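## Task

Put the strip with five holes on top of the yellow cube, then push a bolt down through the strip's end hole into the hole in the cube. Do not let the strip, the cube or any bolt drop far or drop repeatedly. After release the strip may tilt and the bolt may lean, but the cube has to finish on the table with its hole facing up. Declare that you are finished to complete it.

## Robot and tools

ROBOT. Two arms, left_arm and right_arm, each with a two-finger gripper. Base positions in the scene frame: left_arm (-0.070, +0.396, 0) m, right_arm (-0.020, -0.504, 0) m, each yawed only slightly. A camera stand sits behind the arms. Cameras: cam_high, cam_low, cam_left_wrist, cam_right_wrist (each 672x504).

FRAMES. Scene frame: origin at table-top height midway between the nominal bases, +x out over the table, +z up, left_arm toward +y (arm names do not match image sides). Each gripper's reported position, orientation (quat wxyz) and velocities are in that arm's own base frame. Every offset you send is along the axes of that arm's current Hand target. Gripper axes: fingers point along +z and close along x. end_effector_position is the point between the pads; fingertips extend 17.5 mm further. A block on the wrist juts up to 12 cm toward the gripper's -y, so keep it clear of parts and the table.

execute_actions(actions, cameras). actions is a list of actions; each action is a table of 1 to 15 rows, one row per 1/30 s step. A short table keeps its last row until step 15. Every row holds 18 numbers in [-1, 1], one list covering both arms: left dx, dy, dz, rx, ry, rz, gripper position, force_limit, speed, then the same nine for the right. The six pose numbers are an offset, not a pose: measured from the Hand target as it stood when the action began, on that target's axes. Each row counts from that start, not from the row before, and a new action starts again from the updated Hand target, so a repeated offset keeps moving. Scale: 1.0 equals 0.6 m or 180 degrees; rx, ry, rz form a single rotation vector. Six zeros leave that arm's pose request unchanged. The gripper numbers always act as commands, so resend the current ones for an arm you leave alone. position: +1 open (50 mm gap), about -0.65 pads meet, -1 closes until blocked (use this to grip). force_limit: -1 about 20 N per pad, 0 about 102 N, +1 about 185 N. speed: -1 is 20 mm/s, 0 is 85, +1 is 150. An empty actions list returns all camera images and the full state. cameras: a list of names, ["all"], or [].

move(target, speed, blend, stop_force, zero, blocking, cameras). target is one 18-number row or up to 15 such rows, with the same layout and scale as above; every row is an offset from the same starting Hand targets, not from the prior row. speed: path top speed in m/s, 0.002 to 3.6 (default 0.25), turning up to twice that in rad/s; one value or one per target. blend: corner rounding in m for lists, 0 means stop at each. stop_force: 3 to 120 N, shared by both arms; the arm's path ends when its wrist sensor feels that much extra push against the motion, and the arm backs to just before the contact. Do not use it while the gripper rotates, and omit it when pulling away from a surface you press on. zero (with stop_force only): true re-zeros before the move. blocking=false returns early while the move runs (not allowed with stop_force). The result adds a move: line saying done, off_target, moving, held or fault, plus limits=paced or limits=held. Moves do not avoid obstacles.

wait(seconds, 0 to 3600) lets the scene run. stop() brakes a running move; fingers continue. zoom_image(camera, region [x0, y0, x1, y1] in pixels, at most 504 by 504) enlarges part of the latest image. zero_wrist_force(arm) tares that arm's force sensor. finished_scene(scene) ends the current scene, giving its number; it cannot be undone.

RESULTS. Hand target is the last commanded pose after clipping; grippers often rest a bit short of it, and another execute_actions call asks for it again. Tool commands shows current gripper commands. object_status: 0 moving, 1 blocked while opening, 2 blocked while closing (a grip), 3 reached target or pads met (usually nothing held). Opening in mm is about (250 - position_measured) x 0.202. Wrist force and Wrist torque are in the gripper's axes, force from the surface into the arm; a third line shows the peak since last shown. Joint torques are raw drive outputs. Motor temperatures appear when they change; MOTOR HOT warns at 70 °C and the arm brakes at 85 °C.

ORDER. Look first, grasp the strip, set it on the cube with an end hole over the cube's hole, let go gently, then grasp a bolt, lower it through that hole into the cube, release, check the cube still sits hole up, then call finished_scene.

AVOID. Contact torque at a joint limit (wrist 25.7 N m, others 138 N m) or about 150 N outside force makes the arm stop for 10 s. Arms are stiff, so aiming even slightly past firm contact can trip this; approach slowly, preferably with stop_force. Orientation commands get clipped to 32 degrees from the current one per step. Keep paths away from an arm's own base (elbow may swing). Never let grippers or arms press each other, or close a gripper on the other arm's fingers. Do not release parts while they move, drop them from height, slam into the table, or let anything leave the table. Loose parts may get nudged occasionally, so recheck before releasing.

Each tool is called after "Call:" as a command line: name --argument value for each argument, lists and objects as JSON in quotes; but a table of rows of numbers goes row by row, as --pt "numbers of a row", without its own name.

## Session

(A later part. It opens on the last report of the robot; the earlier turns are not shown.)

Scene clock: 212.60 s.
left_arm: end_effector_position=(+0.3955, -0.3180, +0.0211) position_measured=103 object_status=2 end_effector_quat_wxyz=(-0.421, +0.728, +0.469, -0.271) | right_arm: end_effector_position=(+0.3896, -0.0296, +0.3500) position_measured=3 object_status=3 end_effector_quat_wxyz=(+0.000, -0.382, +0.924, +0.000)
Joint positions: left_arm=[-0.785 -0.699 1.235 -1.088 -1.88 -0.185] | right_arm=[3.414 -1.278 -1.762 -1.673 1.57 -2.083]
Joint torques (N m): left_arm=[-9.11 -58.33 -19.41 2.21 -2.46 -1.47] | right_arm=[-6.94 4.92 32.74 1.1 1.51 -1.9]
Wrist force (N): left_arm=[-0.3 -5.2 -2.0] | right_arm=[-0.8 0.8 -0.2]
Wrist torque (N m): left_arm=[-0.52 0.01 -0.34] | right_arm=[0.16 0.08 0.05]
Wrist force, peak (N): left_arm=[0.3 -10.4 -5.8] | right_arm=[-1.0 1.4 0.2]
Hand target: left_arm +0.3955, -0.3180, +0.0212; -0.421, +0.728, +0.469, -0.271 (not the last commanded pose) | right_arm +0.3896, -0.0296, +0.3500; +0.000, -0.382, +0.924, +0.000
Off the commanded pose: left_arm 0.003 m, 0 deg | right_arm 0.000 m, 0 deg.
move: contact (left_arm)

Call:
move --target '[0,0,0,0,0,0,1,-0.8,-0.8,0,0,0,0,0,0,1,1,1]'

Call:
move --target '[0,0,-0.1667,0,0,0,1,-0.8,-0.8,0,0,0,0,0,0,1,1,1]' --speed 0.12

Call:
move --target '[0,-0.2897,0.0722,-0.3333,0,0,1,-0.8,-0.8,0,0,0,0,0,0,1,1,1]' --speed 0.2

Call:
move --target '[0,0,0.22,-0.1667,0,0,1,-0.8,-0.8,0,0,0,0,0,0,1,1,1]' --speed 0.15 --cameras '["cam_left_wrist"]'

Scene clock: 225.17 s.
left_arm: end_effector_position=(+0.3955, -0.3180, +0.0212) position_measured=3 object_status=3 end_effector_quat_wxyz=(-0.421, +0.728, +0.469, -0.271) | right_arm: end_effector_position=(+0.3896, -0.0296, +0.3500) position_measured=3 object_status=3 end_effector_quat_wxyz=(+0.000, -0.382, +0.924, +0.000)
Joint positions: left_arm=[-0.785 -0.699 1.235 -1.088 -1.88 -0.185] | right_arm=[3.414 -1.278 -1.762 -1.673 1.57 -2.083]
Joint torques (N m): left_arm=[-8.52 -57.74 -26.55 2.3 -2.52 -1.46] | right_arm=[-6.48 6.91 33.18 0.89 1.4 -2.4]
Wrist force (N): left_arm=[-0.9 -1.8 1.9] | right_arm=[-0.9 0.9 0.0]
Wrist torque (N m): left_arm=[-0.36 0.01 -0.36] | right_arm=[0.17 0.09 0.05]
Wrist force, peak (N): left_arm=[-0.4 -5.1 -1.8] | right_arm=[-1.4 1.0 0.3]
Hand target: left_arm +0.3955, -0.3180, +0.0212; -0.421, +0.728, +0.469, -0.271 | right_arm +0.3896, -0.0296, +0.3500; +0.000, -0.382, +0.924, +0.000
Off the commanded pose: left_arm 0.000 m, 0 deg | right_arm 0.000 m, 0 deg.
move: done

Scene clock: 226.73 s.
left_arm: end_effector_position=(+0.4744, -0.3538, +0.0711) position_measured=3 object_status=3 end_effector_quat_wxyz=(-0.421, +0.728, +0.469, -0.271) | right_arm: end_effector_position=(+0.3896, -0.0296, +0.3500) position_measured=3 object_status=3 end_effector_quat_wxyz=(+0.000, -0.382, +0.924, +0.000)
Joint positions: left_arm=[-0.747 -0.524 0.754 -0.776 -1.848 -0.164] | right_arm=[3.414 -1.278 -1.762 -1.673 1.57 -2.083]
Joint torques (N m): left_arm=[10.77 -50.02 -31.22 2.49 2.16 1.76] | right_arm=[-6.21 6.32 32.9 1.18 1.63 -2.08]
Wrist force (N): left_arm=[-1.1 -1.6 1.7] | right_arm=[-1.0 1.2 0.0]
Wrist torque (N m): left_arm=[-0.34 0.06 -0.37] | right_arm=[0.23 0.12 0.06]
Wrist force, peak (N): left_arm=[-1.5 -1.7 3.0] | right_arm=[-1.5 1.2 0.4]
Hand target: left_arm +0.4745, -0.3538, +0.0711; -0.421, +0.728, +0.469, -0.271 | right_arm +0.3896, -0.0296, +0.3500; +0.000, -0.382, +0.924, +0.000
Off the commanded pose: left_arm 0.000 m, 0 deg | right_arm 0.000 m, 0 deg.
move: done

Scene clock: 229.97 s.
left_arm: end_effector_position=(+0.3613, -0.3025, +0.2000) position_measured=3 object_status=3 end_effector_quat_wxyz=(+0.000, +0.841, +0.542, +0.000) | right_arm: end_effector_position=(+0.3896, -0.0296, +0.3500) position_measured=3 object_status=3 end_effector_quat_wxyz=(+0.000, -0.382, +0.924, +0.000)
Joint positions: left_arm=[-0.983 -1.614 1.946 -1.902 -1.572 -0.558] | right_arm=[3.414 -1.278 -1.762 -1.673 1.57 -2.083]
Joint torques (N m): left_arm=[-10.02 -28.19 -8.64 -5.67 2.27 -1.83] | right_arm=[-6.95 5.06 33.28 0.84 1.56 -1.87]
Wrist force (N): left_arm=[-0.7 -0.2 -0.2] | right_arm=[-1.2 0.9 0.0]
Wrist torque (N m): left_arm=[-0.02 0.09 0.10] | right_arm=[0.18 0.14 0.05]
Wrist force, peak (N): left_arm=[-1.4 -1.7 1.6] | right_arm=[-1.2 1.2 -0.2]
Hand target: left_arm +0.3613, -0.3025, +0.2001; +0.000, +0.841, +0.542, +0.000 | right_arm +0.3896, -0.0296, +0.3500; +0.000, -0.382, +0.924, +0.000
Off the commanded pose: left_arm 0.000 m, 0 deg | right_arm 0.000 m, 0 deg.
move: done

Scene clock: 232.47 s.
left_arm: end_effector_position=(+0.3611, -0.3024, +0.0681) position_measured=3 object_status=3 end_effector_quat_wxyz=(+0.217, +0.812, +0.523, +0.140) | right_arm: end_effector_position=(+0.3896, -0.0296, +0.3500) position_measured=3 object_status=3 end_effector_quat_wxyz=(+0.000, -0.382, +0.924, +0.000)
Joint positions: left_arm=[-1.19 -1.519 2.532 -2.978 -1.218 -0.693] | right_arm=[3.414 -1.278 -1.762 -1.673 1.57 -2.083]
Joint torques (N m): left_arm=[-11.5 -9.99 -1 -6.4 3.24 0.94] | right_arm=[-5.97 5.08 32.39 0.97 1.54 -2.05]
Wrist force (N): left_arm=[-1.3 0.4 0.3] | right_arm=[-0.9 0.9 0.1]
Wrist torque (N m): left_arm=[0.15 0.14 0.29] | right_arm=[0.18 0.09 0.06]
Wrist force, peak (N): left_arm=[-1.6 0.5 0.4] | right_arm=[-1.2 1.0 -0.2]
Hand target: left_arm +0.3611, -0.3024, +0.0681; +0.217, +0.812, +0.523, +0.140 | right_arm +0.3896, -0.0296, +0.3500; +0.000, -0.382, +0.924, +0.000
Off the commanded pose: left_arm 0.000 m, 0 deg | right_arm 0.000 m, 0 deg.
move: done

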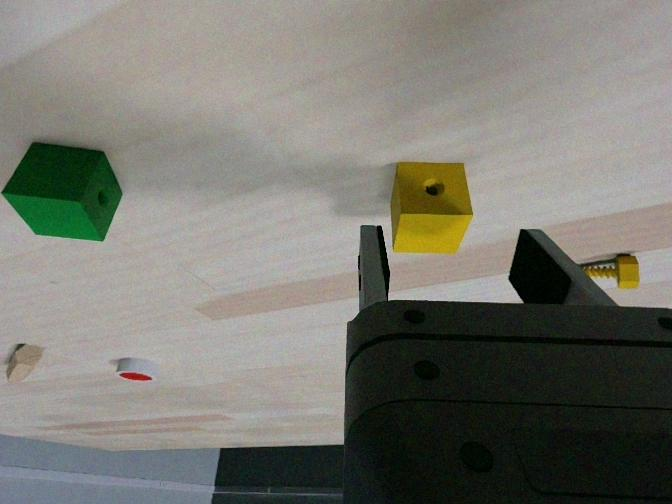

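Call:
move --target '[0,0,0.0833,0,0,0,1,-0.8,-0.8,0,0,0,0,0,0,1,1,1]' --speed 0.05 --stop_force 8

Call:
move --target '[0,0,0,0,0,0,-1,-0.8,-0.8,0,0,0,0,0,0,1,1,1]'

Call:
move --target '[0,0.1,-0.1732,0,0,0,-1,-0.8,-0.8,0,0,0,0,0,0,1,1,1]' --speed 0.2

Call:
move --target '[0,0.0415,0.0238,0.5,0,0,-1,-0.8,-0.8,0,0,0,0,0,0,1,1,1]' --speed 0.4

Call:
move --target '[0,0.1703,0.0983,0,0,0,-1,-0.8,-0.8,0,0,0,0,0,0,1,1,1]' --speed 0.15 --cameras '["cam_left_wrist"]'

Call:
move --target '[0,0.0145,0.0083,0,0,0,-1,-0.8,-0.8,0,0,0,0,0,0,1,1,1]' --speed 0.004 --stop_force 4

Scene clock: 255.47 s.
left_arm: end_effector_position=(+0.3839, -0.3127, +0.0248) position_measured=3 object_status=3 end_effector_quat_wxyz=(+0.217, +0.812, +0.523, +0.140) | right_arm: end_effector_position=(+0.3896, -0.0296, +0.3500) position_measured=3 object_status=3 end_effector_quat_wxyz=(+0.000, -0.382, +0.924, +0.000)
Joint positions: left_arm=[-1.139 -1.311 2.5 -3.17 -1.238 -0.644] | right_arm=[3.414 -1.278 -1.762 -1.673 1.57 -2.083]
Joint torques (N m): left_arm=[11.03 -15.02 -23.4 -6.52 -2.05 1.93] | right_arm=[-4.97 5.32 31.26 1.16 1.66 -2.04]
Wrist force (N): left_arm=[-1.6 0.0 0.4] | right_arm=[-0.4 0.7 -0.2]
Wrist torque (N m): left_arm=[0.11 0.20 0.20] | right_arm=[0.16 0.02 0.05]
Wrist force, peak (N): left_arm=[-1.5 0.4 1.0] | right_arm=[-1.3 1.2 0.0]
Hand target: left_arm +0.3839, -0.3127, +0.0248; +0.217, +0.812, +0.523, +0.140 | right_arm +0.3896, -0.0296, +0.3500; +0.000, -0.382, +0.924, +0.000
Off the commanded pose: left_arm 0.000 m, 0 deg | right_arm 0.000 m, 0 deg.
move: done

Scene clock: 256.30 s.
left_arm: end_effector_position=(+0.3839, -0.3127, +0.0248) position_measured=103 object_status=0 end_effector_quat_wxyz=(+0.217, +0.812, +0.523, +0.140) | right_arm: end_effector_position=(+0.3896, -0.0296, +0.3500) position_measured=3 object_status=3 end_effector_quat_wxyz=(+0.000, -0.382, +0.924, +0.000)
Joint positions: left_arm=[-1.139 -1.311 2.5 -3.17 -1.238 -0.644] | right_arm=[3.414 -1.278 -1.762 -1.673 1.57 -2.083]
Joint torques (N m): left_arm=[11 -15.39 -22.89 -6.33 -1.94 1.53] | right_arm=[-6.04 6.13 31.58 0.94 1.45 -2.05]
Wrist force (N): left_arm=[-1.5 0.1 0.4] | right_arm=[-1.0 0.6 -0.2]
Wrist torque (N m): left_arm=[0.11 0.18 0.20] | right_arm=[0.13 0.12 0.05]
Wrist force, peak (N): left_arm=[-1.8 0.2 0.6] | right_arm=[-1.2 1.2 0.1]
Hand target: left_arm +0.3839, -0.3127, +0.0248; +0.217, +0.812, +0.523, +0.140 | right_arm +0.3896, -0.0296, +0.3500; +0.000, -0.382, +0.924, +0.000
Off the commanded pose: left_arm 0.000 m, 0 deg | right_arm 0.000 m, 0 deg.
move: done

Scene clock: 257.67 s.
left_arm: end_effector_position=(+0.3840, -0.3128, +0.1447) position_measured=103 object_status=2 end_effector_quat_wxyz=(+0.217, +0.812, +0.523, +0.140) | right_arm: end_effector_position=(+0.3896, -0.0296, +0.3500) position_measured=3 object_status=3 end_effector_quat_wxyz=(+0.000, -0.382, +0.924, +0.000)
Joint positions: left_arm=[-1.139 -1.669 2.38 -2.693 -1.238 -0.643] | right_arm=[3.414 -1.278 -1.762 -1.673 1.57 -2.083]
Joint torques (N m): left_arm=[-10.98 -24.67 -31.68 -1.96 3.18 -1.61] | right_arm=[-6.23 7.34 31.84 1.22 1.54 -1.89]
Wrist force (N): left_arm=[-1.6 -0.1 0.6] | right_arm=[-1.1 1.0 0.3]
Wrist torque (N m): left_arm=[0.08 0.21 0.33] | right_arm=[0.20 0.13 0.06]
Wrist force, peak (N): left_arm=[-1.5 -1.2 2.1] | right_arm=[-1.0 1.3 0.2]
Hand target: left_arm +0.3840, -0.3128, +0.1448; +0.217, +0.812, +0.523, +0.140 | right_arm +0.3896, -0.0296, +0.3500; +0.000, -0.382, +0.924, +0.000
Off the commanded pose: left_arm 0.000 m, 0 deg | right_arm 0.000 m, 0 deg.
move: done

Scene clock: 260.43 s.
left_arm: end_effector_position=(+0.4101, -0.3246, +0.1448) position_measured=103 object_status=2 end_effector_quat_wxyz=(-0.420, +0.728, +0.469, -0.271) | right_arm: end_effector_position=(+0.3896, -0.0296, +0.3500) position_measured=3 object_status=3 end_effector_quat_wxyz=(+0.000, -0.382, +0.924, +0.000)
Joint positions: left_arm=[-0.777 -0.786 1.054 -0.819 -1.873 -0.181] | right_arm=[3.414 -1.278 -1.762 -1.673 1.57 -2.083]
Joint torques (N m): left_arm=[10.09 -45.07 -32.45 2.58 -2.73 1.47] | right_arm=[-7.36 6.01 32.06 1.15 1.45 -2.15]
Wrist force (N): left_arm=[-1.3 -1.5 1.8] | right_arm=[-1.2 1.1 0.3]
Wrist torque (N m): left_arm=[-0.34 0.06 -0.36] | right_arm=[0.21 0.13 0.05]
Wrist force, peak (N): left_arm=[-1.4 -1.4 2.0] | right_arm=[-1.2 1.1 0.3]
Hand target: left_arm +0.4101, -0.3246, +0.1448; -0.421, +0.728, +0.469, -0.271 | right_arm +0.3896, -0.0296, +0.3500; +0.000, -0.382, +0.924, +0.000
Off the commanded pose: left_arm 0.000 m, 0 deg | right_arm 0.000 m, 0 deg.
move: done

Scene clock: 261.80 s.
left_arm: end_effector_position=(+0.4100, -0.3246, +0.0270) position_measured=103 object_status=2 end_effector_quat_wxyz=(-0.421, +0.728, +0.469, -0.271) | right_arm: end_effector_position=(+0.3896, -0.0296, +0.3500) position_measured=3 object_status=3 end_effector_quat_wxyz=(+0.000, -0.382, +0.924, +0.000)
Joint positions: left_arm=[-0.777 -0.671 1.163 -1.043 -1.873 -0.181] | right_arm=[3.414 -1.278 -1.762 -1.673 1.57 -2.083]
Joint torques (N m): left_arm=[-10.18 -46.03 -5.38 -2.11 -2.93 -1.76] | right_arm=[-4.42 5.16 31.99 1.36 1.4 -2.02]
Wrist force (N): left_arm=[-1.3 -1.3 1.8] | right_arm=[-0.8 0.8 0.1]
Wrist torque (N m): left_arm=[-0.32 0.06 -0.35] | right_arm=[0.16 0.09 0.06]
Wrist force, peak (N): left_arm=[-1.2 -3.2 1.0] | right_arm=[-1.4 0.9 0.2]
Hand target: left_arm +0.4100, -0.3246, +0.0268; -0.421, +0.728, +0.469, -0.271 | right_arm +0.3896, -0.0296, +0.3500; +0.000, -0.382, +0.924, +0.000
Off the commanded pose: left_arm 0.000 m, 0 deg | right_arm 0.000 m, 0 deg.
move: done

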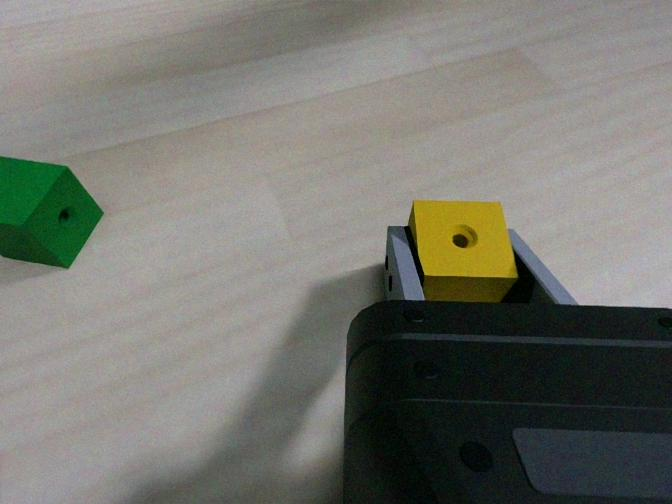

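Scene clock: 264.87 s.
left_arm: end_effector_position=(+0.4100, -0.3246, +0.0192) position_measured=103 object_status=2 end_effector_quat_wxyz=(-0.421, +0.728, +0.469, -0.271) | right_arm: end_effector_position=(+0.3896, -0.0296, +0.3500) position_measured=3 object_status=3 end_effector_quat_wxyz=(+0.000, -0.382, +0.924, +0.000)
Joint positions: left_arm=[-0.777 -0.661 1.167 -1.056 -1.873 -0.181] | right_arm=[3.414 -1.278 -1.762 -1.673 1.57 -2.083]
Joint torques (N m): left_arm=[-8.22 -58.44 -16.48 2.01 -2.09 -1.22] | right_arm=[-5.57 6.69 32.58 1.25 1.43 -1.95]
Wrist force (N): left_arm=[-0.7 -5.1 -1.5] | right_arm=[-0.9 1.3 0.0]
Wrist torque (N m): left_arm=[-0.49 0.00 -0.32] | right_arm=[0.24 0.10 0.05]
Wrist force, peak (N): left_arm=[-0.3 -8.3 -4.1] | right_arm=[-1.3 1.1 -0.1]
Hand target: left_arm +0.4100, -0.3246, +0.0192; -0.421, +0.728, +0.469, -0.271 (not the last commanded pose) | right_arm +0.3896, -0.0296, +0.3500; +0.000, -0.382, +0.924, +0.000
Off the commanded pose: left_arm 0.002 m, 0 deg | right_arm 0.000 m, 0 deg.
move: contact (left_arm)

Call:
move --target '[0,0,0,0,0,0,1,-0.8,-0.8,0,0,0,0,0,0,1,1,1]'

Call:
move --target '[0,0,-0.1667,0,0,0,1,-0.8,-0.8,0,0,0,0,0,0,1,1,1]' --speed 0.12

Call:
move --target '[0,-0.1876,-0.1083,-0.3333,0,0,1,-0.8,-0.8,0,0,0,0,0,0,1,1,1]' --speed 0.2 --cameras '["cam_left_wrist"]'

Scene clock: 281.43 s.
left_arm: end_effector_position=(+0.4100, -0.3246, +0.0192) position_measured=3 object_status=3 end_effector_quat_wxyz=(-0.421, +0.728, +0.469, -0.271) | right_arm: end_effector_position=(+0.3896, -0.0296, +0.3500) position_measured=3 object_status=3 end_effector_quat_wxyz=(+0.000, -0.382, +0.924, +0.000)
Joint positions: left_arm=[-0.777 -0.661 1.167 -1.056 -1.873 -0.181] | right_arm=[3.414 -1.278 -1.762 -1.673 1.57 -2.083]
Joint torques (N m): left_arm=[-7.04 -58.94 -25.97 2.01 -2.27 -1.26] | right_arm=[-6.88 5.47 32.5 1.07 1.61 -2.12]
Wrist force (N): left_arm=[-0.7 -4.3 0.4] | right_arm=[-0.8 0.9 0.0]
Wrist torque (N m): left_arm=[-0.41 0.01 -0.30] | right_arm=[0.17 0.08 0.05]
Wrist force, peak (N): left_arm=[-0.7 -5.2 -1.4] | right_arm=[-1.3 1.3 0.1]
Hand target: left_arm +0.4100, -0.3246, +0.0192; -0.421, +0.728, +0.469, -0.271 | right_arm +0.3896, -0.0296, +0.3500; +0.000, -0.382, +0.924, +0.000
Off the commanded pose: left_arm 0.000 m, 0 deg | right_arm 0.000 m, 0 deg.
move: done

Scene clock: 283.03 s.
left_arm: end_effector_position=(+0.4889, -0.3604, +0.0691) position_measured=3 object_status=3 end_effector_quat_wxyz=(-0.421, +0.728, +0.469, -0.271) | right_arm: end_effector_position=(+0.3896, -0.0296, +0.3500) position_measured=3 object_status=3 end_effector_quat_wxyz=(+0.000, -0.382, +0.924, +0.000)
Joint positions: left_arm=[-0.74 -0.465 0.643 -0.723 -1.842 -0.161] | right_arm=[3.414 -1.278 -1.762 -1.673 1.57 -2.083]
Joint torques (N m): left_arm=[11.63 -53.05 -33.49 3.03 2.11 1.68] | right_arm=[-5.62 6.53 31.71 1.06 1.29 -2.02]
Wrist force (N): left_arm=[-1.3 -1.8 1.5] | right_arm=[-0.8 0.7 -0.2]
Wrist torque (N m): left_arm=[-0.38 0.08 -0.36] | right_arm=[0.15 0.08 0.06]
Wrist force, peak (N): left_arm=[-0.8 -4.1 0.5] | right_arm=[-1.2 1.2 0.3]
Hand target: left_arm +0.4890, -0.3604, +0.0691; -0.421, +0.728, +0.469, -0.271 | right_arm +0.3896, -0.0296, +0.3500; +0.000, -0.382, +0.924, +0.000
Off the commanded pose: left_arm 0.000 m, 0 deg | right_arm 0.000 m, 0 deg.
move: done

Scene clock: 286.30 s.
left_arm: end_effector_position=(+0.4891, -0.3604, +0.1991) position_measured=3 object_status=3 end_effector_quat_wxyz=(+0.000, +0.841, +0.542, +0.000) | right_arm: end_effector_position=(+0.3896, -0.0296, +0.3500) position_measured=3 object_status=3 end_effector_quat_wxyz=(+0.000, -0.382, +0.924, +0.000)
Joint positions: left_arm=[-0.856 -1.29 1.582 -1.861 -1.571 -0.43] | right_arm=[3.414 -1.278 -1.762 -1.673 1.57 -2.083]
Joint torques (N m): left_arm=[-10.91 -43.18 -10 -5.53 2.52 -1.76] | right_arm=[-5.55 6.52 32.04 1.15 1.56 -2.1]
Wrist force (N): left_arm=[-0.9 -0.1 0.0] | right_arm=[-1.1 0.7 0.1]
Wrist torque (N m): left_arm=[0.01 0.12 0.08] | right_arm=[0.15 0.13 0.05]
Wrist force, peak (N): left_arm=[-1.5 -1.5 1.6] | right_arm=[-1.4 1.1 0.1]
Hand target: left_arm +0.4891, -0.3604, +0.1991; +0.000, +0.841, +0.542, +0.000 | right_arm +0.3896, -0.0296, +0.3500; +0.000, -0.382, +0.924, +0.000
Off the commanded pose: left_arm 0.000 m, 0 deg | right_arm 0.000 m, 0 deg.
move: done

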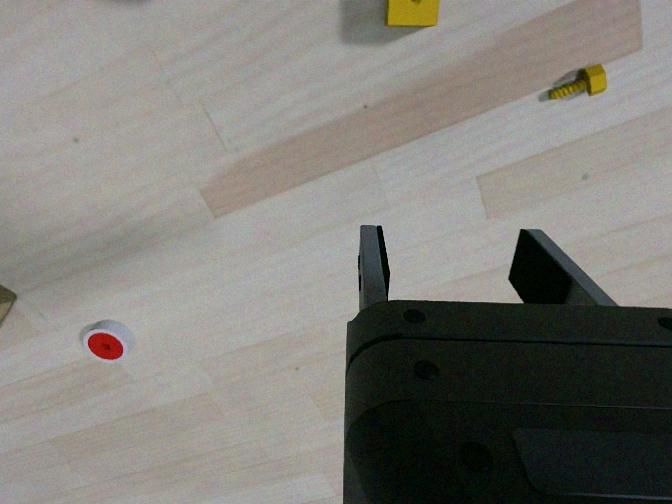

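Call:
move --target '[0.218,-0.0712,0.1317,0,0,-0.648,1,-0.8,-0.8,0,0,0,0,0,0,1,1,1]' --speed 0.25 --cameras '["cam_left_wrist"]'

Call:
zoom_image --camera "cam_left_wrist" --region '[340, 80, 540, 280]'

Scene clock: 300.50 s.
left_arm: end_effector_position=(+0.5041, -0.2237, +0.1201) position_measured=3 object_status=3 end_effector_quat_wxyz=(+0.000, -0.019, +1.000, +0.000) | right_arm: end_effector_position=(+0.3896, -0.0296, +0.3500) position_measured=3 object_status=3 end_effector_quat_wxyz=(+0.000, -0.382, +0.924, +0.000)
Joint positions: left_arm=[-0.662 -1.341 1.868 -2.096 -1.571 -2.271] | right_arm=[3.414 -1.278 -1.762 -1.673 1.57 -2.083]
Joint torques (N m): left_arm=[11.19 -39.55 -6.97 -5.81 2.39 -1.85] | right_arm=[-5.89 5.27 32.11 1.31 1.77 -2.09]
Wrist force (N): left_arm=[-0.6 -0.5 -0.4] | right_arm=[-1.0 1.1 0.1]
Wrist torque (N m): left_arm=[-0.06 0.07 0.11] | right_arm=[0.20 0.11 0.05]
Wrist force, peak (N): left_arm=[-1.3 0.0 -0.4] | right_arm=[-1.4 1.1 0.2]
Hand target: left_arm +0.5041, -0.2236, +0.1201; +0.000, -0.020, +1.000, +0.000 | right_arm +0.3896, -0.0296, +0.3500; +0.000, -0.382, +0.924, +0.000
Off the commanded pose: left_arm 0.000 m, 0 deg | right_arm 0.000 m, 0 deg.
move: done

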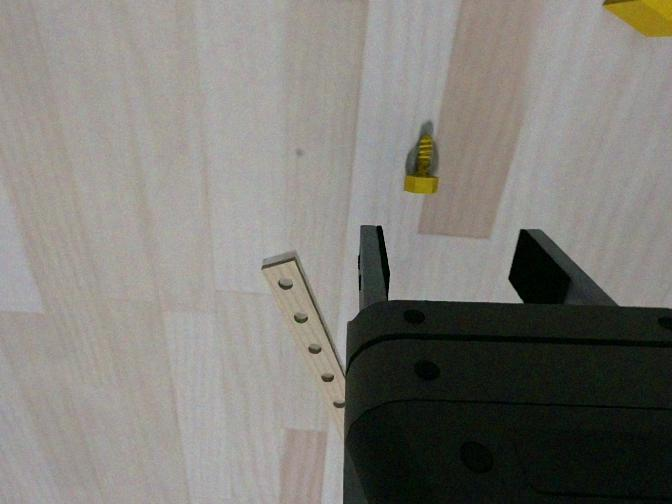

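Scaled by 2.520 from the camera's image (finer frame: 960x720).

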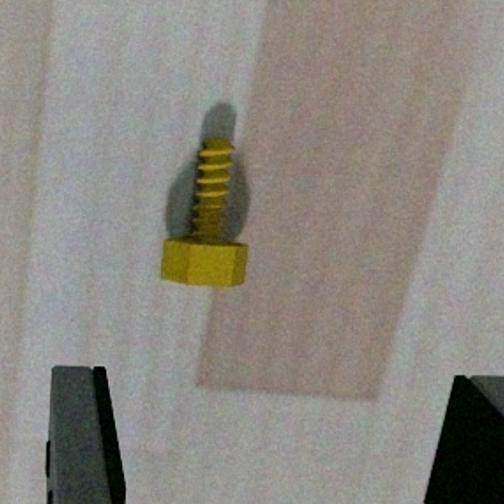

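Call:
move --target '[0.0063,0.01,0.075,0,0,0.014,0.4,-0.8,0,0,0,0,0,0,0,1,1,1]' --speed 0.12 --cameras '["cam_left_wrist"]'

Call:
zoom_image --camera "cam_left_wrist" --region '[340, 100, 560, 320]'

Scene clock: 315.00 s.
left_arm: end_effector_position=(+0.5001, -0.2178, +0.0752) position_measured=92 object_status=3 end_effector_quat_wxyz=(+0.000, +0.002, +1.000, +0.000) | right_arm: end_effector_position=(+0.3896, -0.0296, +0.3500) position_measured=3 object_status=3 end_effector_quat_wxyz=(+0.000, -0.382, +0.924, +0.000)
Joint positions: left_arm=[-0.657 -1.292 1.941 -2.218 -1.571 -2.223] | right_arm=[3.414 -1.278 -1.762 -1.673 1.57 -2.083]
Joint torques (N m): left_arm=[10.83 -24.55 -7 -5.71 -0.25 1.34] | right_arm=[-5.01 7.05 32.59 1.54 1.49 -1.87]
Wrist force (N): left_arm=[-1.2 -0.5 0.1] | right_arm=[-1.0 1.0 -0.1]
Wrist torque (N m): left_arm=[-0.08 0.14 -0.01] | right_arm=[0.19 0.12 0.05]
Wrist force, peak (N): left_arm=[-1.1 -0.7 -1.8] | right_arm=[-1.3 1.1 -0.3]
Hand target: left_arm +0.5001, -0.2178, +0.0751; +0.000, +0.002, +1.000, +0.000 | right_arm +0.3896, -0.0296, +0.3500; +0.000, -0.382, +0.924, +0.000
Off the commanded pose: left_arm 0.000 m, 0 deg | right_arm 0.000 m, 0 deg.
move: done

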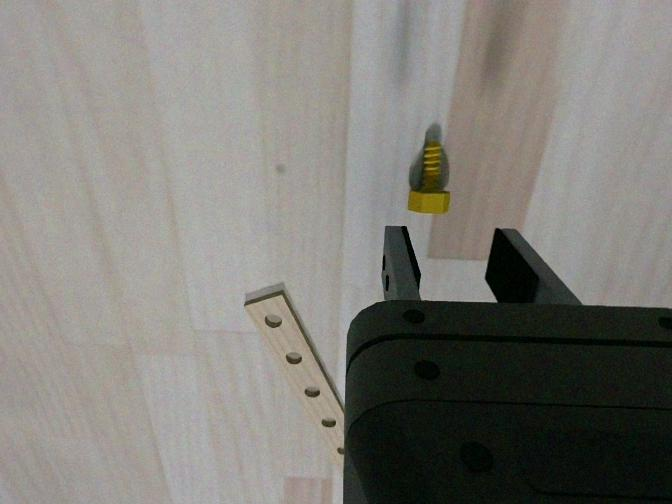

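Scaled by 2.291 from the camera's image (finer frame: 960x720).

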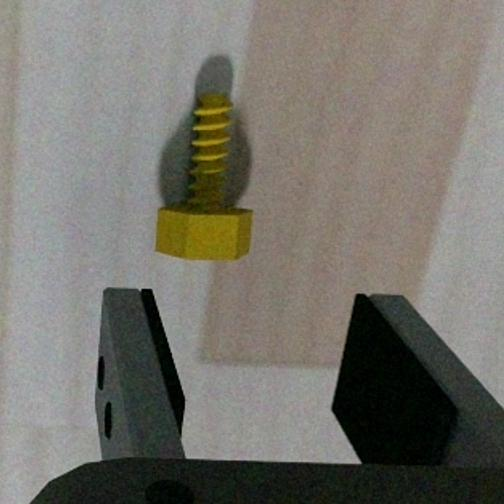

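Call:
move --target '[0.0003,0.0997,0.0437,0.3333,0,0,0.4,0,0,0,0,0,0,0,0,1,1,1]' --speed 0.2 --cameras '["cam_left_wrist","cam_high"]'

Call:
zoom_image --camera "cam_left_wrist" --region '[340, 100, 560, 320]'

Scene clock: 330.07 s.
left_arm: end_effector_position=(+0.5002, -0.1580, +0.0489) position_measured=92 object_status=3 end_effector_quat_wxyz=(-0.002, +0.002, +0.866, -0.500) | right_arm: end_effector_position=(+0.3896, -0.0296, +0.3500) position_measured=3 object_status=3 end_effector_quat_wxyz=(+0.000, -0.382, +0.924, +0.000)
Joint positions: left_arm=[-0.135 -0.986 2.148 -2.953 -2.603 -1.827] | right_arm=[3.414 -1.278 -1.762 -1.673 1.57 -2.083]
Joint torques (N m): left_arm=[10.1 -28.93 -22.49 -5.72 -4.9 1.65] | right_arm=[-6.57 6.29 31.93 1.46 1.64 -2.08]
Wrist force (N): left_arm=[-1.4 -1.7 1.3] | right_arm=[-1.1 1.0 -0.2]
Wrist torque (N m): left_arm=[-0.36 0.09 -0.33] | right_arm=[0.19 0.13 0.06]
Wrist force, peak (N): left_arm=[-1.5 -1.5 1.3] | right_arm=[-1.0 1.5 -0.3]
Hand target: left_arm +0.5002, -0.1580, +0.0489; -0.002, +0.002, +0.866, -0.500 | right_arm +0.3896, -0.0296, +0.3500; +0.000, -0.382, +0.924, +0.000
Off the commanded pose: left_arm 0.000 m, 0 deg | right_arm 0.000 m, 0 deg.
move: done
Images, in order (width x height): cam_high 672x504, cam_left_wrist 672x504.

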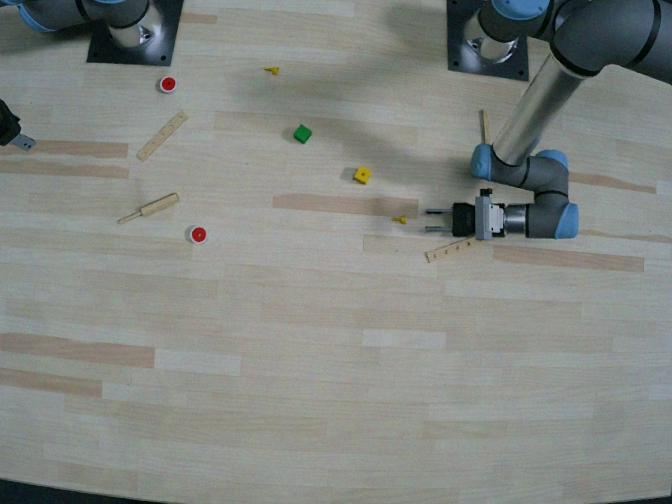

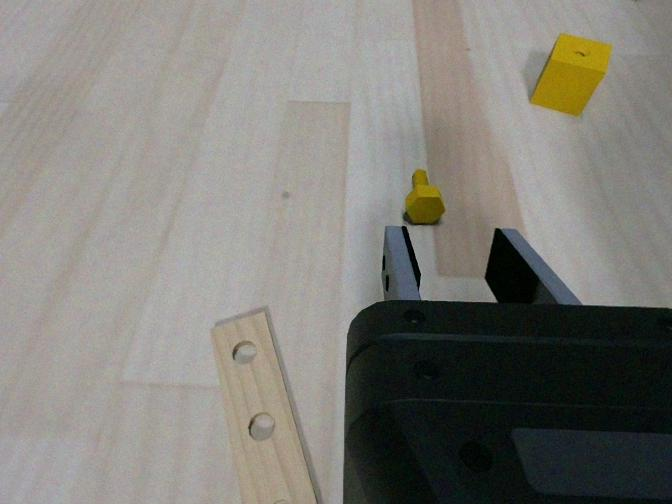

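Scaled by 2.291 from the camera's image (finer frame: 960x720).

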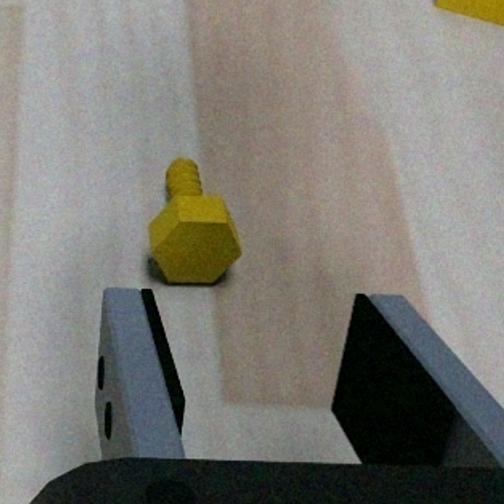

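Call:
move --target '[0.0013,-0.0012,0.0983,0,0,0,0.4,0,0,0,0,0,0,0,0,1,1,1]' --speed 0.03 --stop_force 5

Call:
move --target '[0,0,0,0,0,0,-1,-0.6,-1,0,0,0,0,0,0,1,1,1]' --cameras '["cam_left_wrist"]'

Call:
zoom_image --camera "cam_left_wrist" --region '[360, 150, 540, 310]'

Scene clock: 339.17 s.
left_arm: end_effector_position=(+0.4991, -0.2094, +0.0200) position_measured=92 object_status=3 end_effector_quat_wxyz=(-0.002, +0.002, +0.866, -0.500) | right_arm: end_effector_position=(+0.3896, -0.0296, +0.3500) position_measured=3 object_status=3 end_effector_quat_wxyz=(+0.000, -0.382, +0.924, +0.000)
Joint positions: left_arm=[-0.24 -0.87 2.141 -3.224 -2.572 -2.017] | right_arm=[3.414 -1.278 -1.762 -1.673 1.57 -2.083]
Joint torques (N m): left_arm=[-10.52 -31.24 -21.52 -6.15 0.78 -1.77] | right_arm=[-4.6 6.88 32.62 1.53 1.58 -2.03]
Wrist force (N): left_arm=[-1.1 -1.7 1.5] | right_arm=[-0.8 1.1 0.3]
Wrist torque (N m): left_arm=[-0.34 0.06 -0.26] | right_arm=[0.21 0.09 0.05]
Wrist force, peak (N): left_arm=[-1.3 -1.6 1.6] | right_arm=[-1.2 1.3 0.0]
Hand target: left_arm +0.4991, -0.2094, +0.0200; -0.002, +0.002, +0.866, -0.500 | right_arm +0.3896, -0.0296, +0.3500; +0.000, -0.382, +0.924, +0.000
Off the commanded pose: left_arm 0.000 m, 0 deg | right_arm 0.000 m, 0 deg.
move: done

Scene clock: 340.13 s.
left_arm: end_effector_position=(+0.4991, -0.2094, +0.0200) position_measured=164 object_status=2 end_effector_quat_wxyz=(-0.002, +0.002, +0.866, -0.500) | right_arm: end_effector_position=(+0.3896, -0.0296, +0.3500) position_measured=3 object_status=3 end_effector_quat_wxyz=(+0.000, -0.382, +0.924, +0.000)
Joint positions: left_arm=[-0.24 -0.87 2.141 -3.224 -2.572 -2.017] | right_arm=[3.414 -1.278 -1.762 -1.673 1.57 -2.083]
Joint torques (N m): left_arm=[-11.15 -31.45 -20.55 -5.92 1.04 -1.69] | right_arm=[-4.13 5.1 33.16 1.54 1.64 -2.03]
Wrist force (N): left_arm=[-1.4 -1.2 1.2] | right_arm=[-1.0 0.8 0.1]
Wrist torque (N m): left_arm=[-0.26 0.11 -0.26] | right_arm=[0.16 0.11 0.06]
Wrist force, peak (N): left_arm=[-1.5 -1.6 1.5] | right_arm=[-1.3 1.3 0.1]
Hand target: left_arm +0.4991, -0.2094, +0.0200; -0.002, +0.002, +0.866, -0.500 | right_arm +0.3896, -0.0296, +0.3500; +0.000, -0.382, +0.924, +0.000
Off the commanded pose: left_arm 0.000 m, 0 deg | right_arm 0.000 m, 0 deg.
move: done

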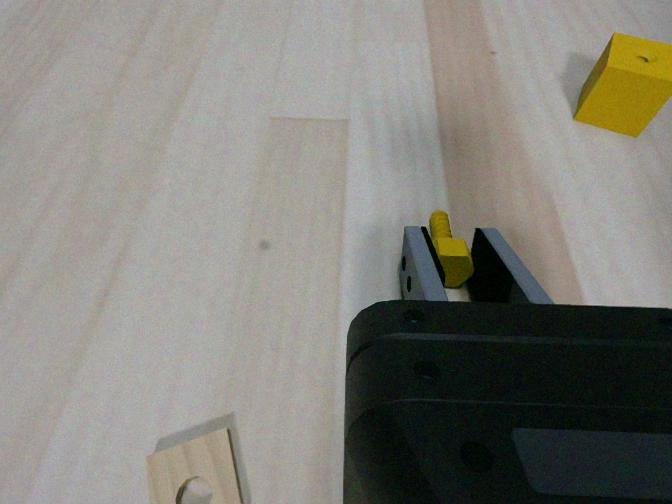

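Scaled by 2.800 from the camera's image (finer frame: 960x720).

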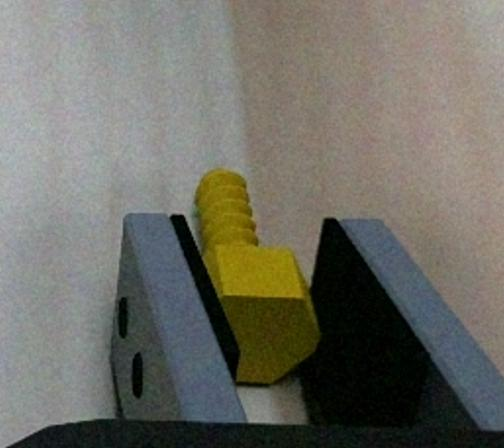

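Call:
move --target '[0,-0.1732,-0.1,0,0,0,-1,-0.6,-1,0,0,0,0,0,0,1,1,1]' --speed 0.15

Call:
move --target '[0,-0.05,-0.03,-0.3333,0,0,-1,-0.6,-1,0,0,0,0,0,0,1,1,1]' --speed 0.3

Call:
move --target '[0.2817,-0.1017,-0.1,0,0,0.614,-1,-0.6,-1,0,0,0,0,0,0,1,1,1]' --speed 0.3 --cameras '["all"]'

Scene clock: 351.40 s.
left_arm: end_effector_position=(+0.4992, -0.2094, +0.1400) position_measured=164 object_status=2 end_effector_quat_wxyz=(-0.002, +0.002, +0.866, -0.500) | right_arm: end_effector_position=(+0.3896, -0.0296, +0.3500) position_measured=3 object_status=3 end_effector_quat_wxyz=(+0.000, -0.382, +0.924, +0.000)
Joint positions: left_arm=[-0.24 -1.171 2.132 -2.914 -2.572 -2.017] | right_arm=[3.414 -1.278 -1.762 -1.673 1.57 -2.083]
Joint torques (N m): left_arm=[11.16 -41.2 -26.5 -1.29 0.54 1.9] | right_arm=[-4.83 6.78 30.71 1.65 1.52 -2.26]
Wrist force (N): left_arm=[-1.0 -1.2 1.3] | right_arm=[-0.9 0.8 -0.1]
Wrist torque (N m): left_arm=[-0.29 0.02 -0.34] | right_arm=[0.16 0.09 0.05]
Wrist force, peak (N): left_arm=[-1.4 -2.9 0.7] | right_arm=[-1.2 1.5 0.1]
Hand target: left_arm +0.4992, -0.2094, +0.1400; -0.002, +0.002, +0.866, -0.500 | right_arm +0.3896, -0.0296, +0.3500; +0.000, -0.382, +0.924, +0.000
Off the commanded pose: left_arm 0.000 m, 0 deg | right_arm 0.000 m, 0 deg.
move: done

Scene clock: 353.83 s.
left_arm: end_effector_position=(+0.4992, -0.2088, +0.1750) position_measured=164 object_status=2 end_effector_quat_wxyz=(+0.000, +0.002, +1.000, +0.000) | right_arm: end_effector_position=(+0.3896, -0.0296, +0.3500) position_measured=3 object_status=3 end_effector_quat_wxyz=(+0.000, -0.382, +0.924, +0.000)
Joint positions: left_arm=[-0.645 -1.424 1.813 -1.959 -1.571 -2.211] | right_arm=[3.414 -1.278 -1.762 -1.673 1.57 -2.083]
Joint torques (N m): left_arm=[-11.24 -21.73 -36.3 -0.77 2.35 -1.89] | right_arm=[-4.65 6.84 32.93 1.66 1.14 -1.95]
Wrist force (N): left_arm=[-0.8 -0.3 -0.4] | right_arm=[-1.0 0.7 0.0]
Wrist torque (N m): left_arm=[-0.07 0.08 0.09] | right_arm=[0.15 0.11 0.05]
Wrist force, peak (N): left_arm=[-1.3 -1.6 1.1] | right_arm=[-1.4 1.0 0.2]
Hand target: left_arm +0.4992, -0.2088, +0.1750; +0.000, +0.002, +1.000, +0.000 | right_arm +0.3896, -0.0296, +0.3500; +0.000, -0.382, +0.924, +0.000
Off the commanded pose: left_arm 0.000 m, 0 deg | right_arm 0.000 m, 0 deg.
move: done

Scene clock: 357.73 s.
left_arm: end_effector_position=(+0.3300, -0.2690, +0.2351) position_measured=164 object_status=2 end_effector_quat_wxyz=(+0.000, +0.823, +0.568, +0.000) | right_arm: end_effector_position=(+0.3896, -0.0296, +0.3500) position_measured=3 object_status=3 end_effector_quat_wxyz=(+0.000, -0.382, +0.924, +0.000)
Joint positions: left_arm=[-1.002 -1.755 1.976 -1.791 -1.571 -0.639] | right_arm=[3.414 -1.278 -1.762 -1.673 1.57 -2.083]
Joint torques (N m): left_arm=[-9.96 -22.96 -11.27 -0.94 -2.63 1.61] | right_arm=[-5.23 6.83 33.15 1.98 1.62 -2.3]
Wrist force (N): left_arm=[-0.8 -0.4 -0.3] | right_arm=[-0.8 0.8 0.4]
Wrist torque (N m): left_arm=[-0.06 0.13 -0.02] | right_arm=[0.17 0.07 0.05]
Wrist force, peak (N): left_arm=[-0.9 -1.1 -0.5] | right_arm=[-1.1 1.3 0.4]
Hand target: left_arm +0.3300, -0.2691, +0.2351; +0.000, +0.823, +0.568, +0.000 | right_arm +0.3896, -0.0296, +0.3500; +0.000, -0.382, +0.924, +0.000
Off the commanded pose: left_arm 0.000 m, 0 deg | right_arm 0.000 m, 0 deg.
move: done

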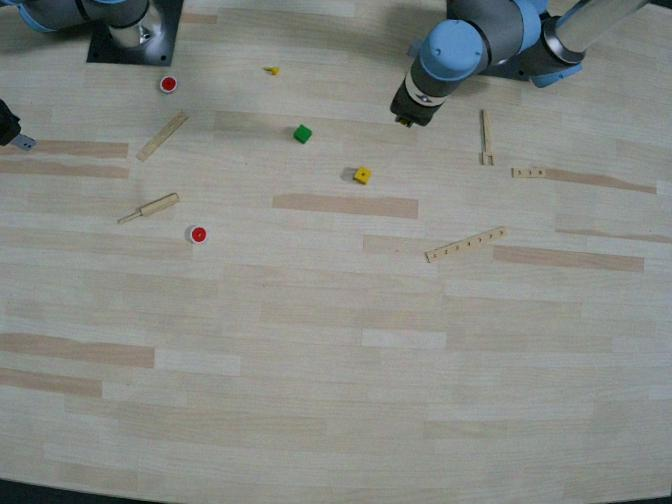

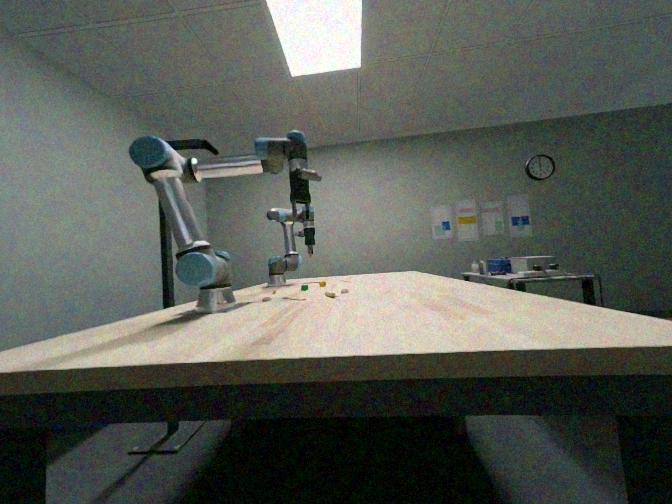

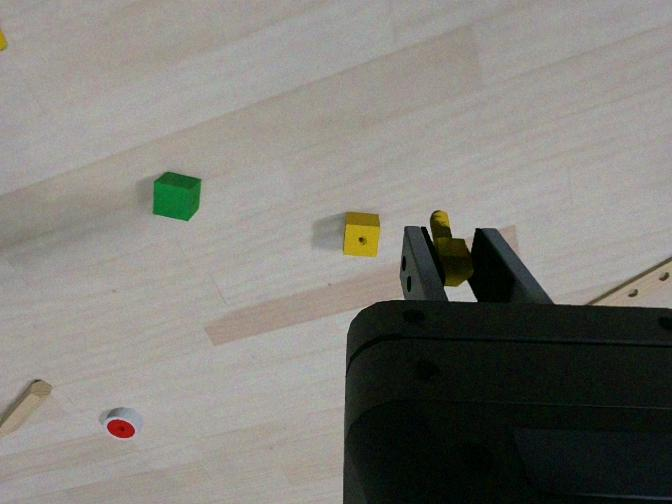

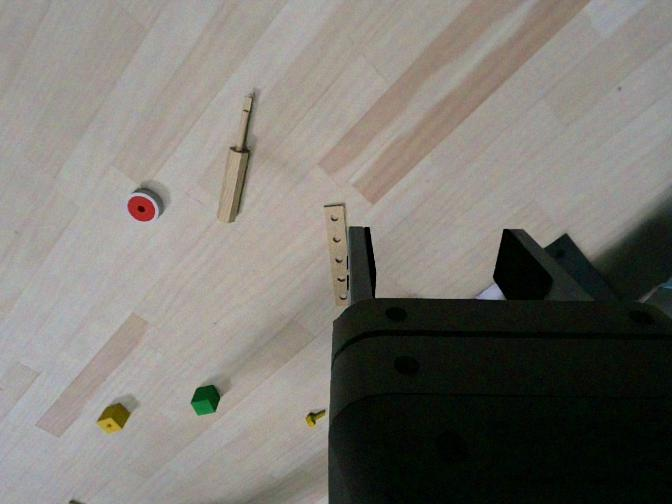

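Call:
move --target '[0,0,0,0,0,0,-1,-0.6,-1,-0.0683,0.205,0.383,0,0,-0.0267,1,1,1]' --speed 0.25 --cameras '["cam_right_wrist"]'

Scene clock: 371.93 s.
left_arm: end_effector_position=(+0.3300, -0.2691, +0.2351) position_measured=164 object_status=2 end_effector_quat_wxyz=(+0.000, +0.823, +0.568, +0.000) | right_arm: end_effector_position=(+0.3317, +0.0862, +0.1202) position_measured=3 object_status=3 end_effector_quat_wxyz=(+0.000, -0.421, +0.907, +0.000)
Joint positions: left_arm=[-1.002 -1.755 1.976 -1.791 -1.571 -0.639] | right_arm=[3.796 -1.265 -2.378 -1.07 1.57 -1.785]
Joint torques (N m): left_arm=[-10.62 -23.48 -10.61 -1.23 -2.61 1.72] | right_arm=[8.12 2.09 14.6 5.87 -1.95 2.52]
Wrist force (N): left_arm=[-0.8 -0.7 -0.3] | right_arm=[-0.8 0.9 -0.2]
Wrist torque (N m): left_arm=[-0.11 0.11 -0.01] | right_arm=[0.18 0.08 -0.11]
Wrist force, peak (N): left_arm=[-1.1 -0.8 -0.3] | right_arm=[-0.9 2.3 1.6]
Hand target: left_arm +0.3300, -0.2691, +0.2351; +0.000, +0.823, +0.568, +0.000 | right_arm +0.3317, +0.0863, +0.1201; +0.000, -0.421, +0.907, +0.000
Off the commanded pose: left_arm 0.000 m, 0 deg | right_arm 0.000 m, 0 deg.
move: done

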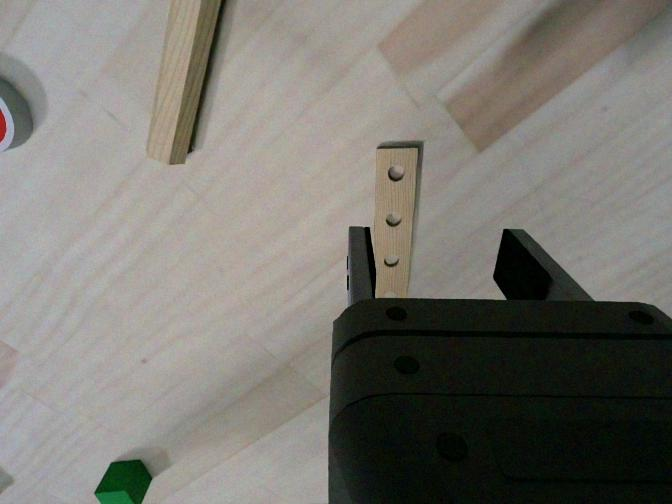

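Call:
move --target '[0,0,0,0,0,0,-1,-0.6,-1,-0.0105,-0.0058,0.15,0,0,0,1,1,1]' --speed 0.15 --cameras '["cam_right_wrist"]'

Call:
zoom_image --camera "cam_right_wrist" --region '[330, 140, 530, 340]'

Scene clock: 383.77 s.
left_arm: end_effector_position=(+0.3300, -0.2691, +0.2351) position_measured=164 object_status=2 end_effector_quat_wxyz=(+0.000, +0.823, +0.568, +0.000) | right_arm: end_effector_position=(+0.3384, +0.0887, +0.0302) position_measured=3 object_status=3 end_effector_quat_wxyz=(+0.000, -0.421, +0.907, +0.000)
Joint positions: left_arm=[-1.002 -1.755 1.976 -1.791 -1.571 -0.639] | right_arm=[3.789 -1.494 -2.506 -0.713 1.57 -1.791]
Joint torques (N m): left_arm=[-7.97 -24.68 -11.85 -1.07 -2.56 1.64] | right_arm=[-6.75 6.21 10.73 5.7 1.45 -2.49]
Wrist force (N): left_arm=[-0.8 -0.4 -0.1] | right_arm=[-1.0 0.9 0.2]
Wrist torque (N m): left_arm=[-0.06 0.12 -0.02] | right_arm=[0.18 0.11 0.05]
Wrist force, peak (N): left_arm=[-1.0 -0.7 0.0] | right_arm=[-0.8 1.1 -1.2]
Hand target: left_arm +0.3300, -0.2691, +0.2351; +0.000, +0.823, +0.568, +0.000 | right_arm +0.3384, +0.0888, +0.0301; +0.000, -0.421, +0.907, +0.000
Off the commanded pose: left_arm 0.000 m, 0 deg | right_arm 0.000 m, 0 deg.
move: done

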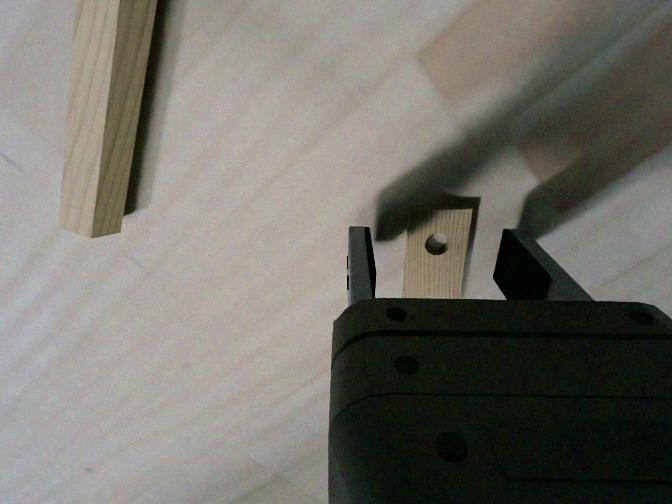

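Scaled by 2.520 from the camera's image (finer frame: 960x720).

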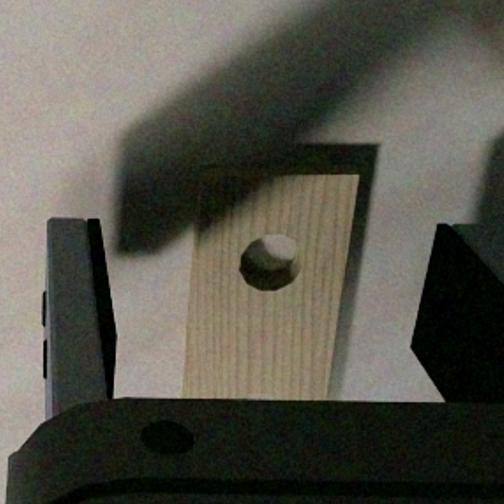

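Call:
move --target '[0,0,0,0,0,0,-1,-0.6,-1,-0.001,0,0.0193,0,0,0,0.5,-0.5,0]' --speed 0.02 --stop_force 6

Call:
move --target '[0,0,0,0,0,0,-1,-0.6,-1,0,0,0,0,0,0,-1,-0.8,-1]' --cameras '["cam_right_wrist"]'

Call:
zoom_image --camera "cam_right_wrist" --region '[330, 140, 530, 340]'

Scene clock: 391.57 s.
left_arm: end_effector_position=(+0.3300, -0.2691, +0.2351) position_measured=164 object_status=2 end_effector_quat_wxyz=(+0.000, +0.823, +0.568, +0.000) | right_arm: end_effector_position=(+0.3388, +0.0892, +0.0185) position_measured=78 object_status=3 end_effector_quat_wxyz=(+0.000, -0.421, +0.907, +0.000)
Joint positions: left_arm=[-1.002 -1.755 1.976 -1.791 -1.571 -0.639] | right_arm=[3.79 -1.532 -2.519 -0.662 1.57 -1.791]
Joint torques (N m): left_arm=[-5.37 -22.81 -13.02 -1.17 -2.68 1.47] | right_arm=[8.63 7.61 9.42 5.53 1.1 2.4]
Wrist force (N): left_arm=[-0.8 -0.6 -0.3] | right_arm=[-0.7 0.8 0.1]
Wrist torque (N m): left_arm=[-0.08 0.12 -0.01] | right_arm=[0.18 0.05 0.03]
Wrist force, peak (N): left_arm=[-1.1 -0.6 -0.1] | right_arm=[-1.3 1.0 0.0]
Hand target: left_arm +0.3300, -0.2691, +0.2351; +0.000, +0.823, +0.568, +0.000 | right_arm +0.3388, +0.0892, +0.0185; +0.000, -0.421, +0.907, +0.000
Off the commanded pose: left_arm 0.000 m, 0 deg | right_arm 0.000 m, 0 deg.
move: done

Scene clock: 392.37 s.
left_arm: end_effector_position=(+0.3300, -0.2691, +0.2351) position_measured=164 object_status=2 end_effector_quat_wxyz=(+0.000, +0.823, +0.568, +0.000) | right_arm: end_effector_position=(+0.3388, +0.0892, +0.0185) position_measured=134 object_status=2 end_effector_quat_wxyz=(+0.000, -0.421, +0.907, +0.000)
Joint positions: left_arm=[-1.002 -1.755 1.976 -1.791 -1.571 -0.639] | right_arm=[3.79 -1.532 -2.519 -0.662 1.57 -1.791]
Joint torques (N m): left_arm=[-4.56 -22.19 -11.76 -0.86 -2.39 1.58] | right_arm=[7.66 7.89 9.22 5.7 1.27 1.99]
Wrist force (N): left_arm=[-1.0 -0.6 0.1] | right_arm=[-1.1 0.8 0.3]
Wrist torque (N m): left_arm=[-0.10 0.14 -0.02] | right_arm=[0.18 0.11 0.02]
Wrist force, peak (N): left_arm=[-1.0 -0.4 -0.4] | right_arm=[-1.1 1.1 0.2]
Hand target: left_arm +0.3300, -0.2691, +0.2351; +0.000, +0.823, +0.568, +0.000 | right_arm +0.3388, +0.0892, +0.0185; +0.000, -0.421, +0.907, +0.000
Off the commanded pose: left_arm 0.000 m, 0 deg | right_arm 0.000 m, 0 deg.
move: done

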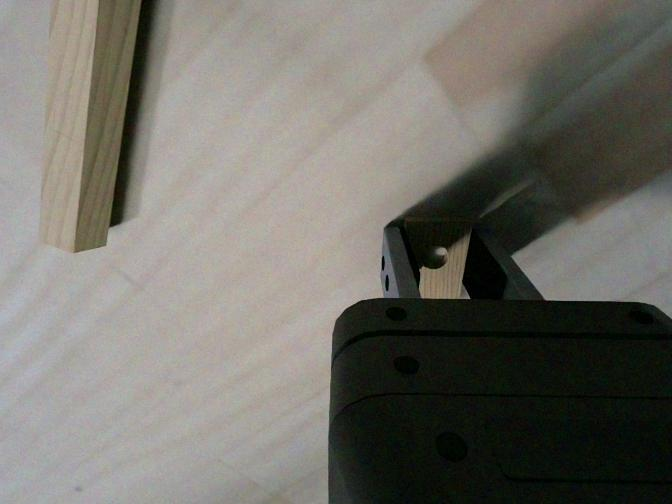

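Scaled by 2.520 from the camera's image (finer frame: 960x720).

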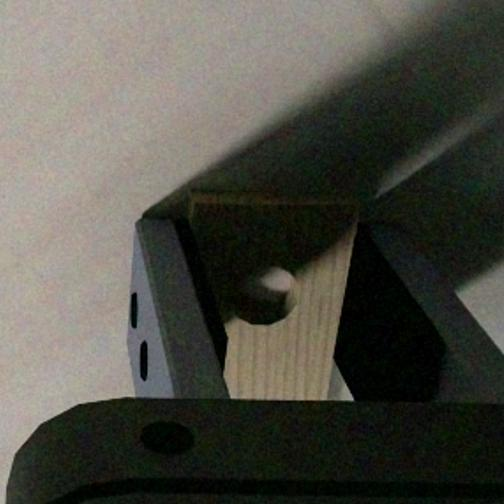

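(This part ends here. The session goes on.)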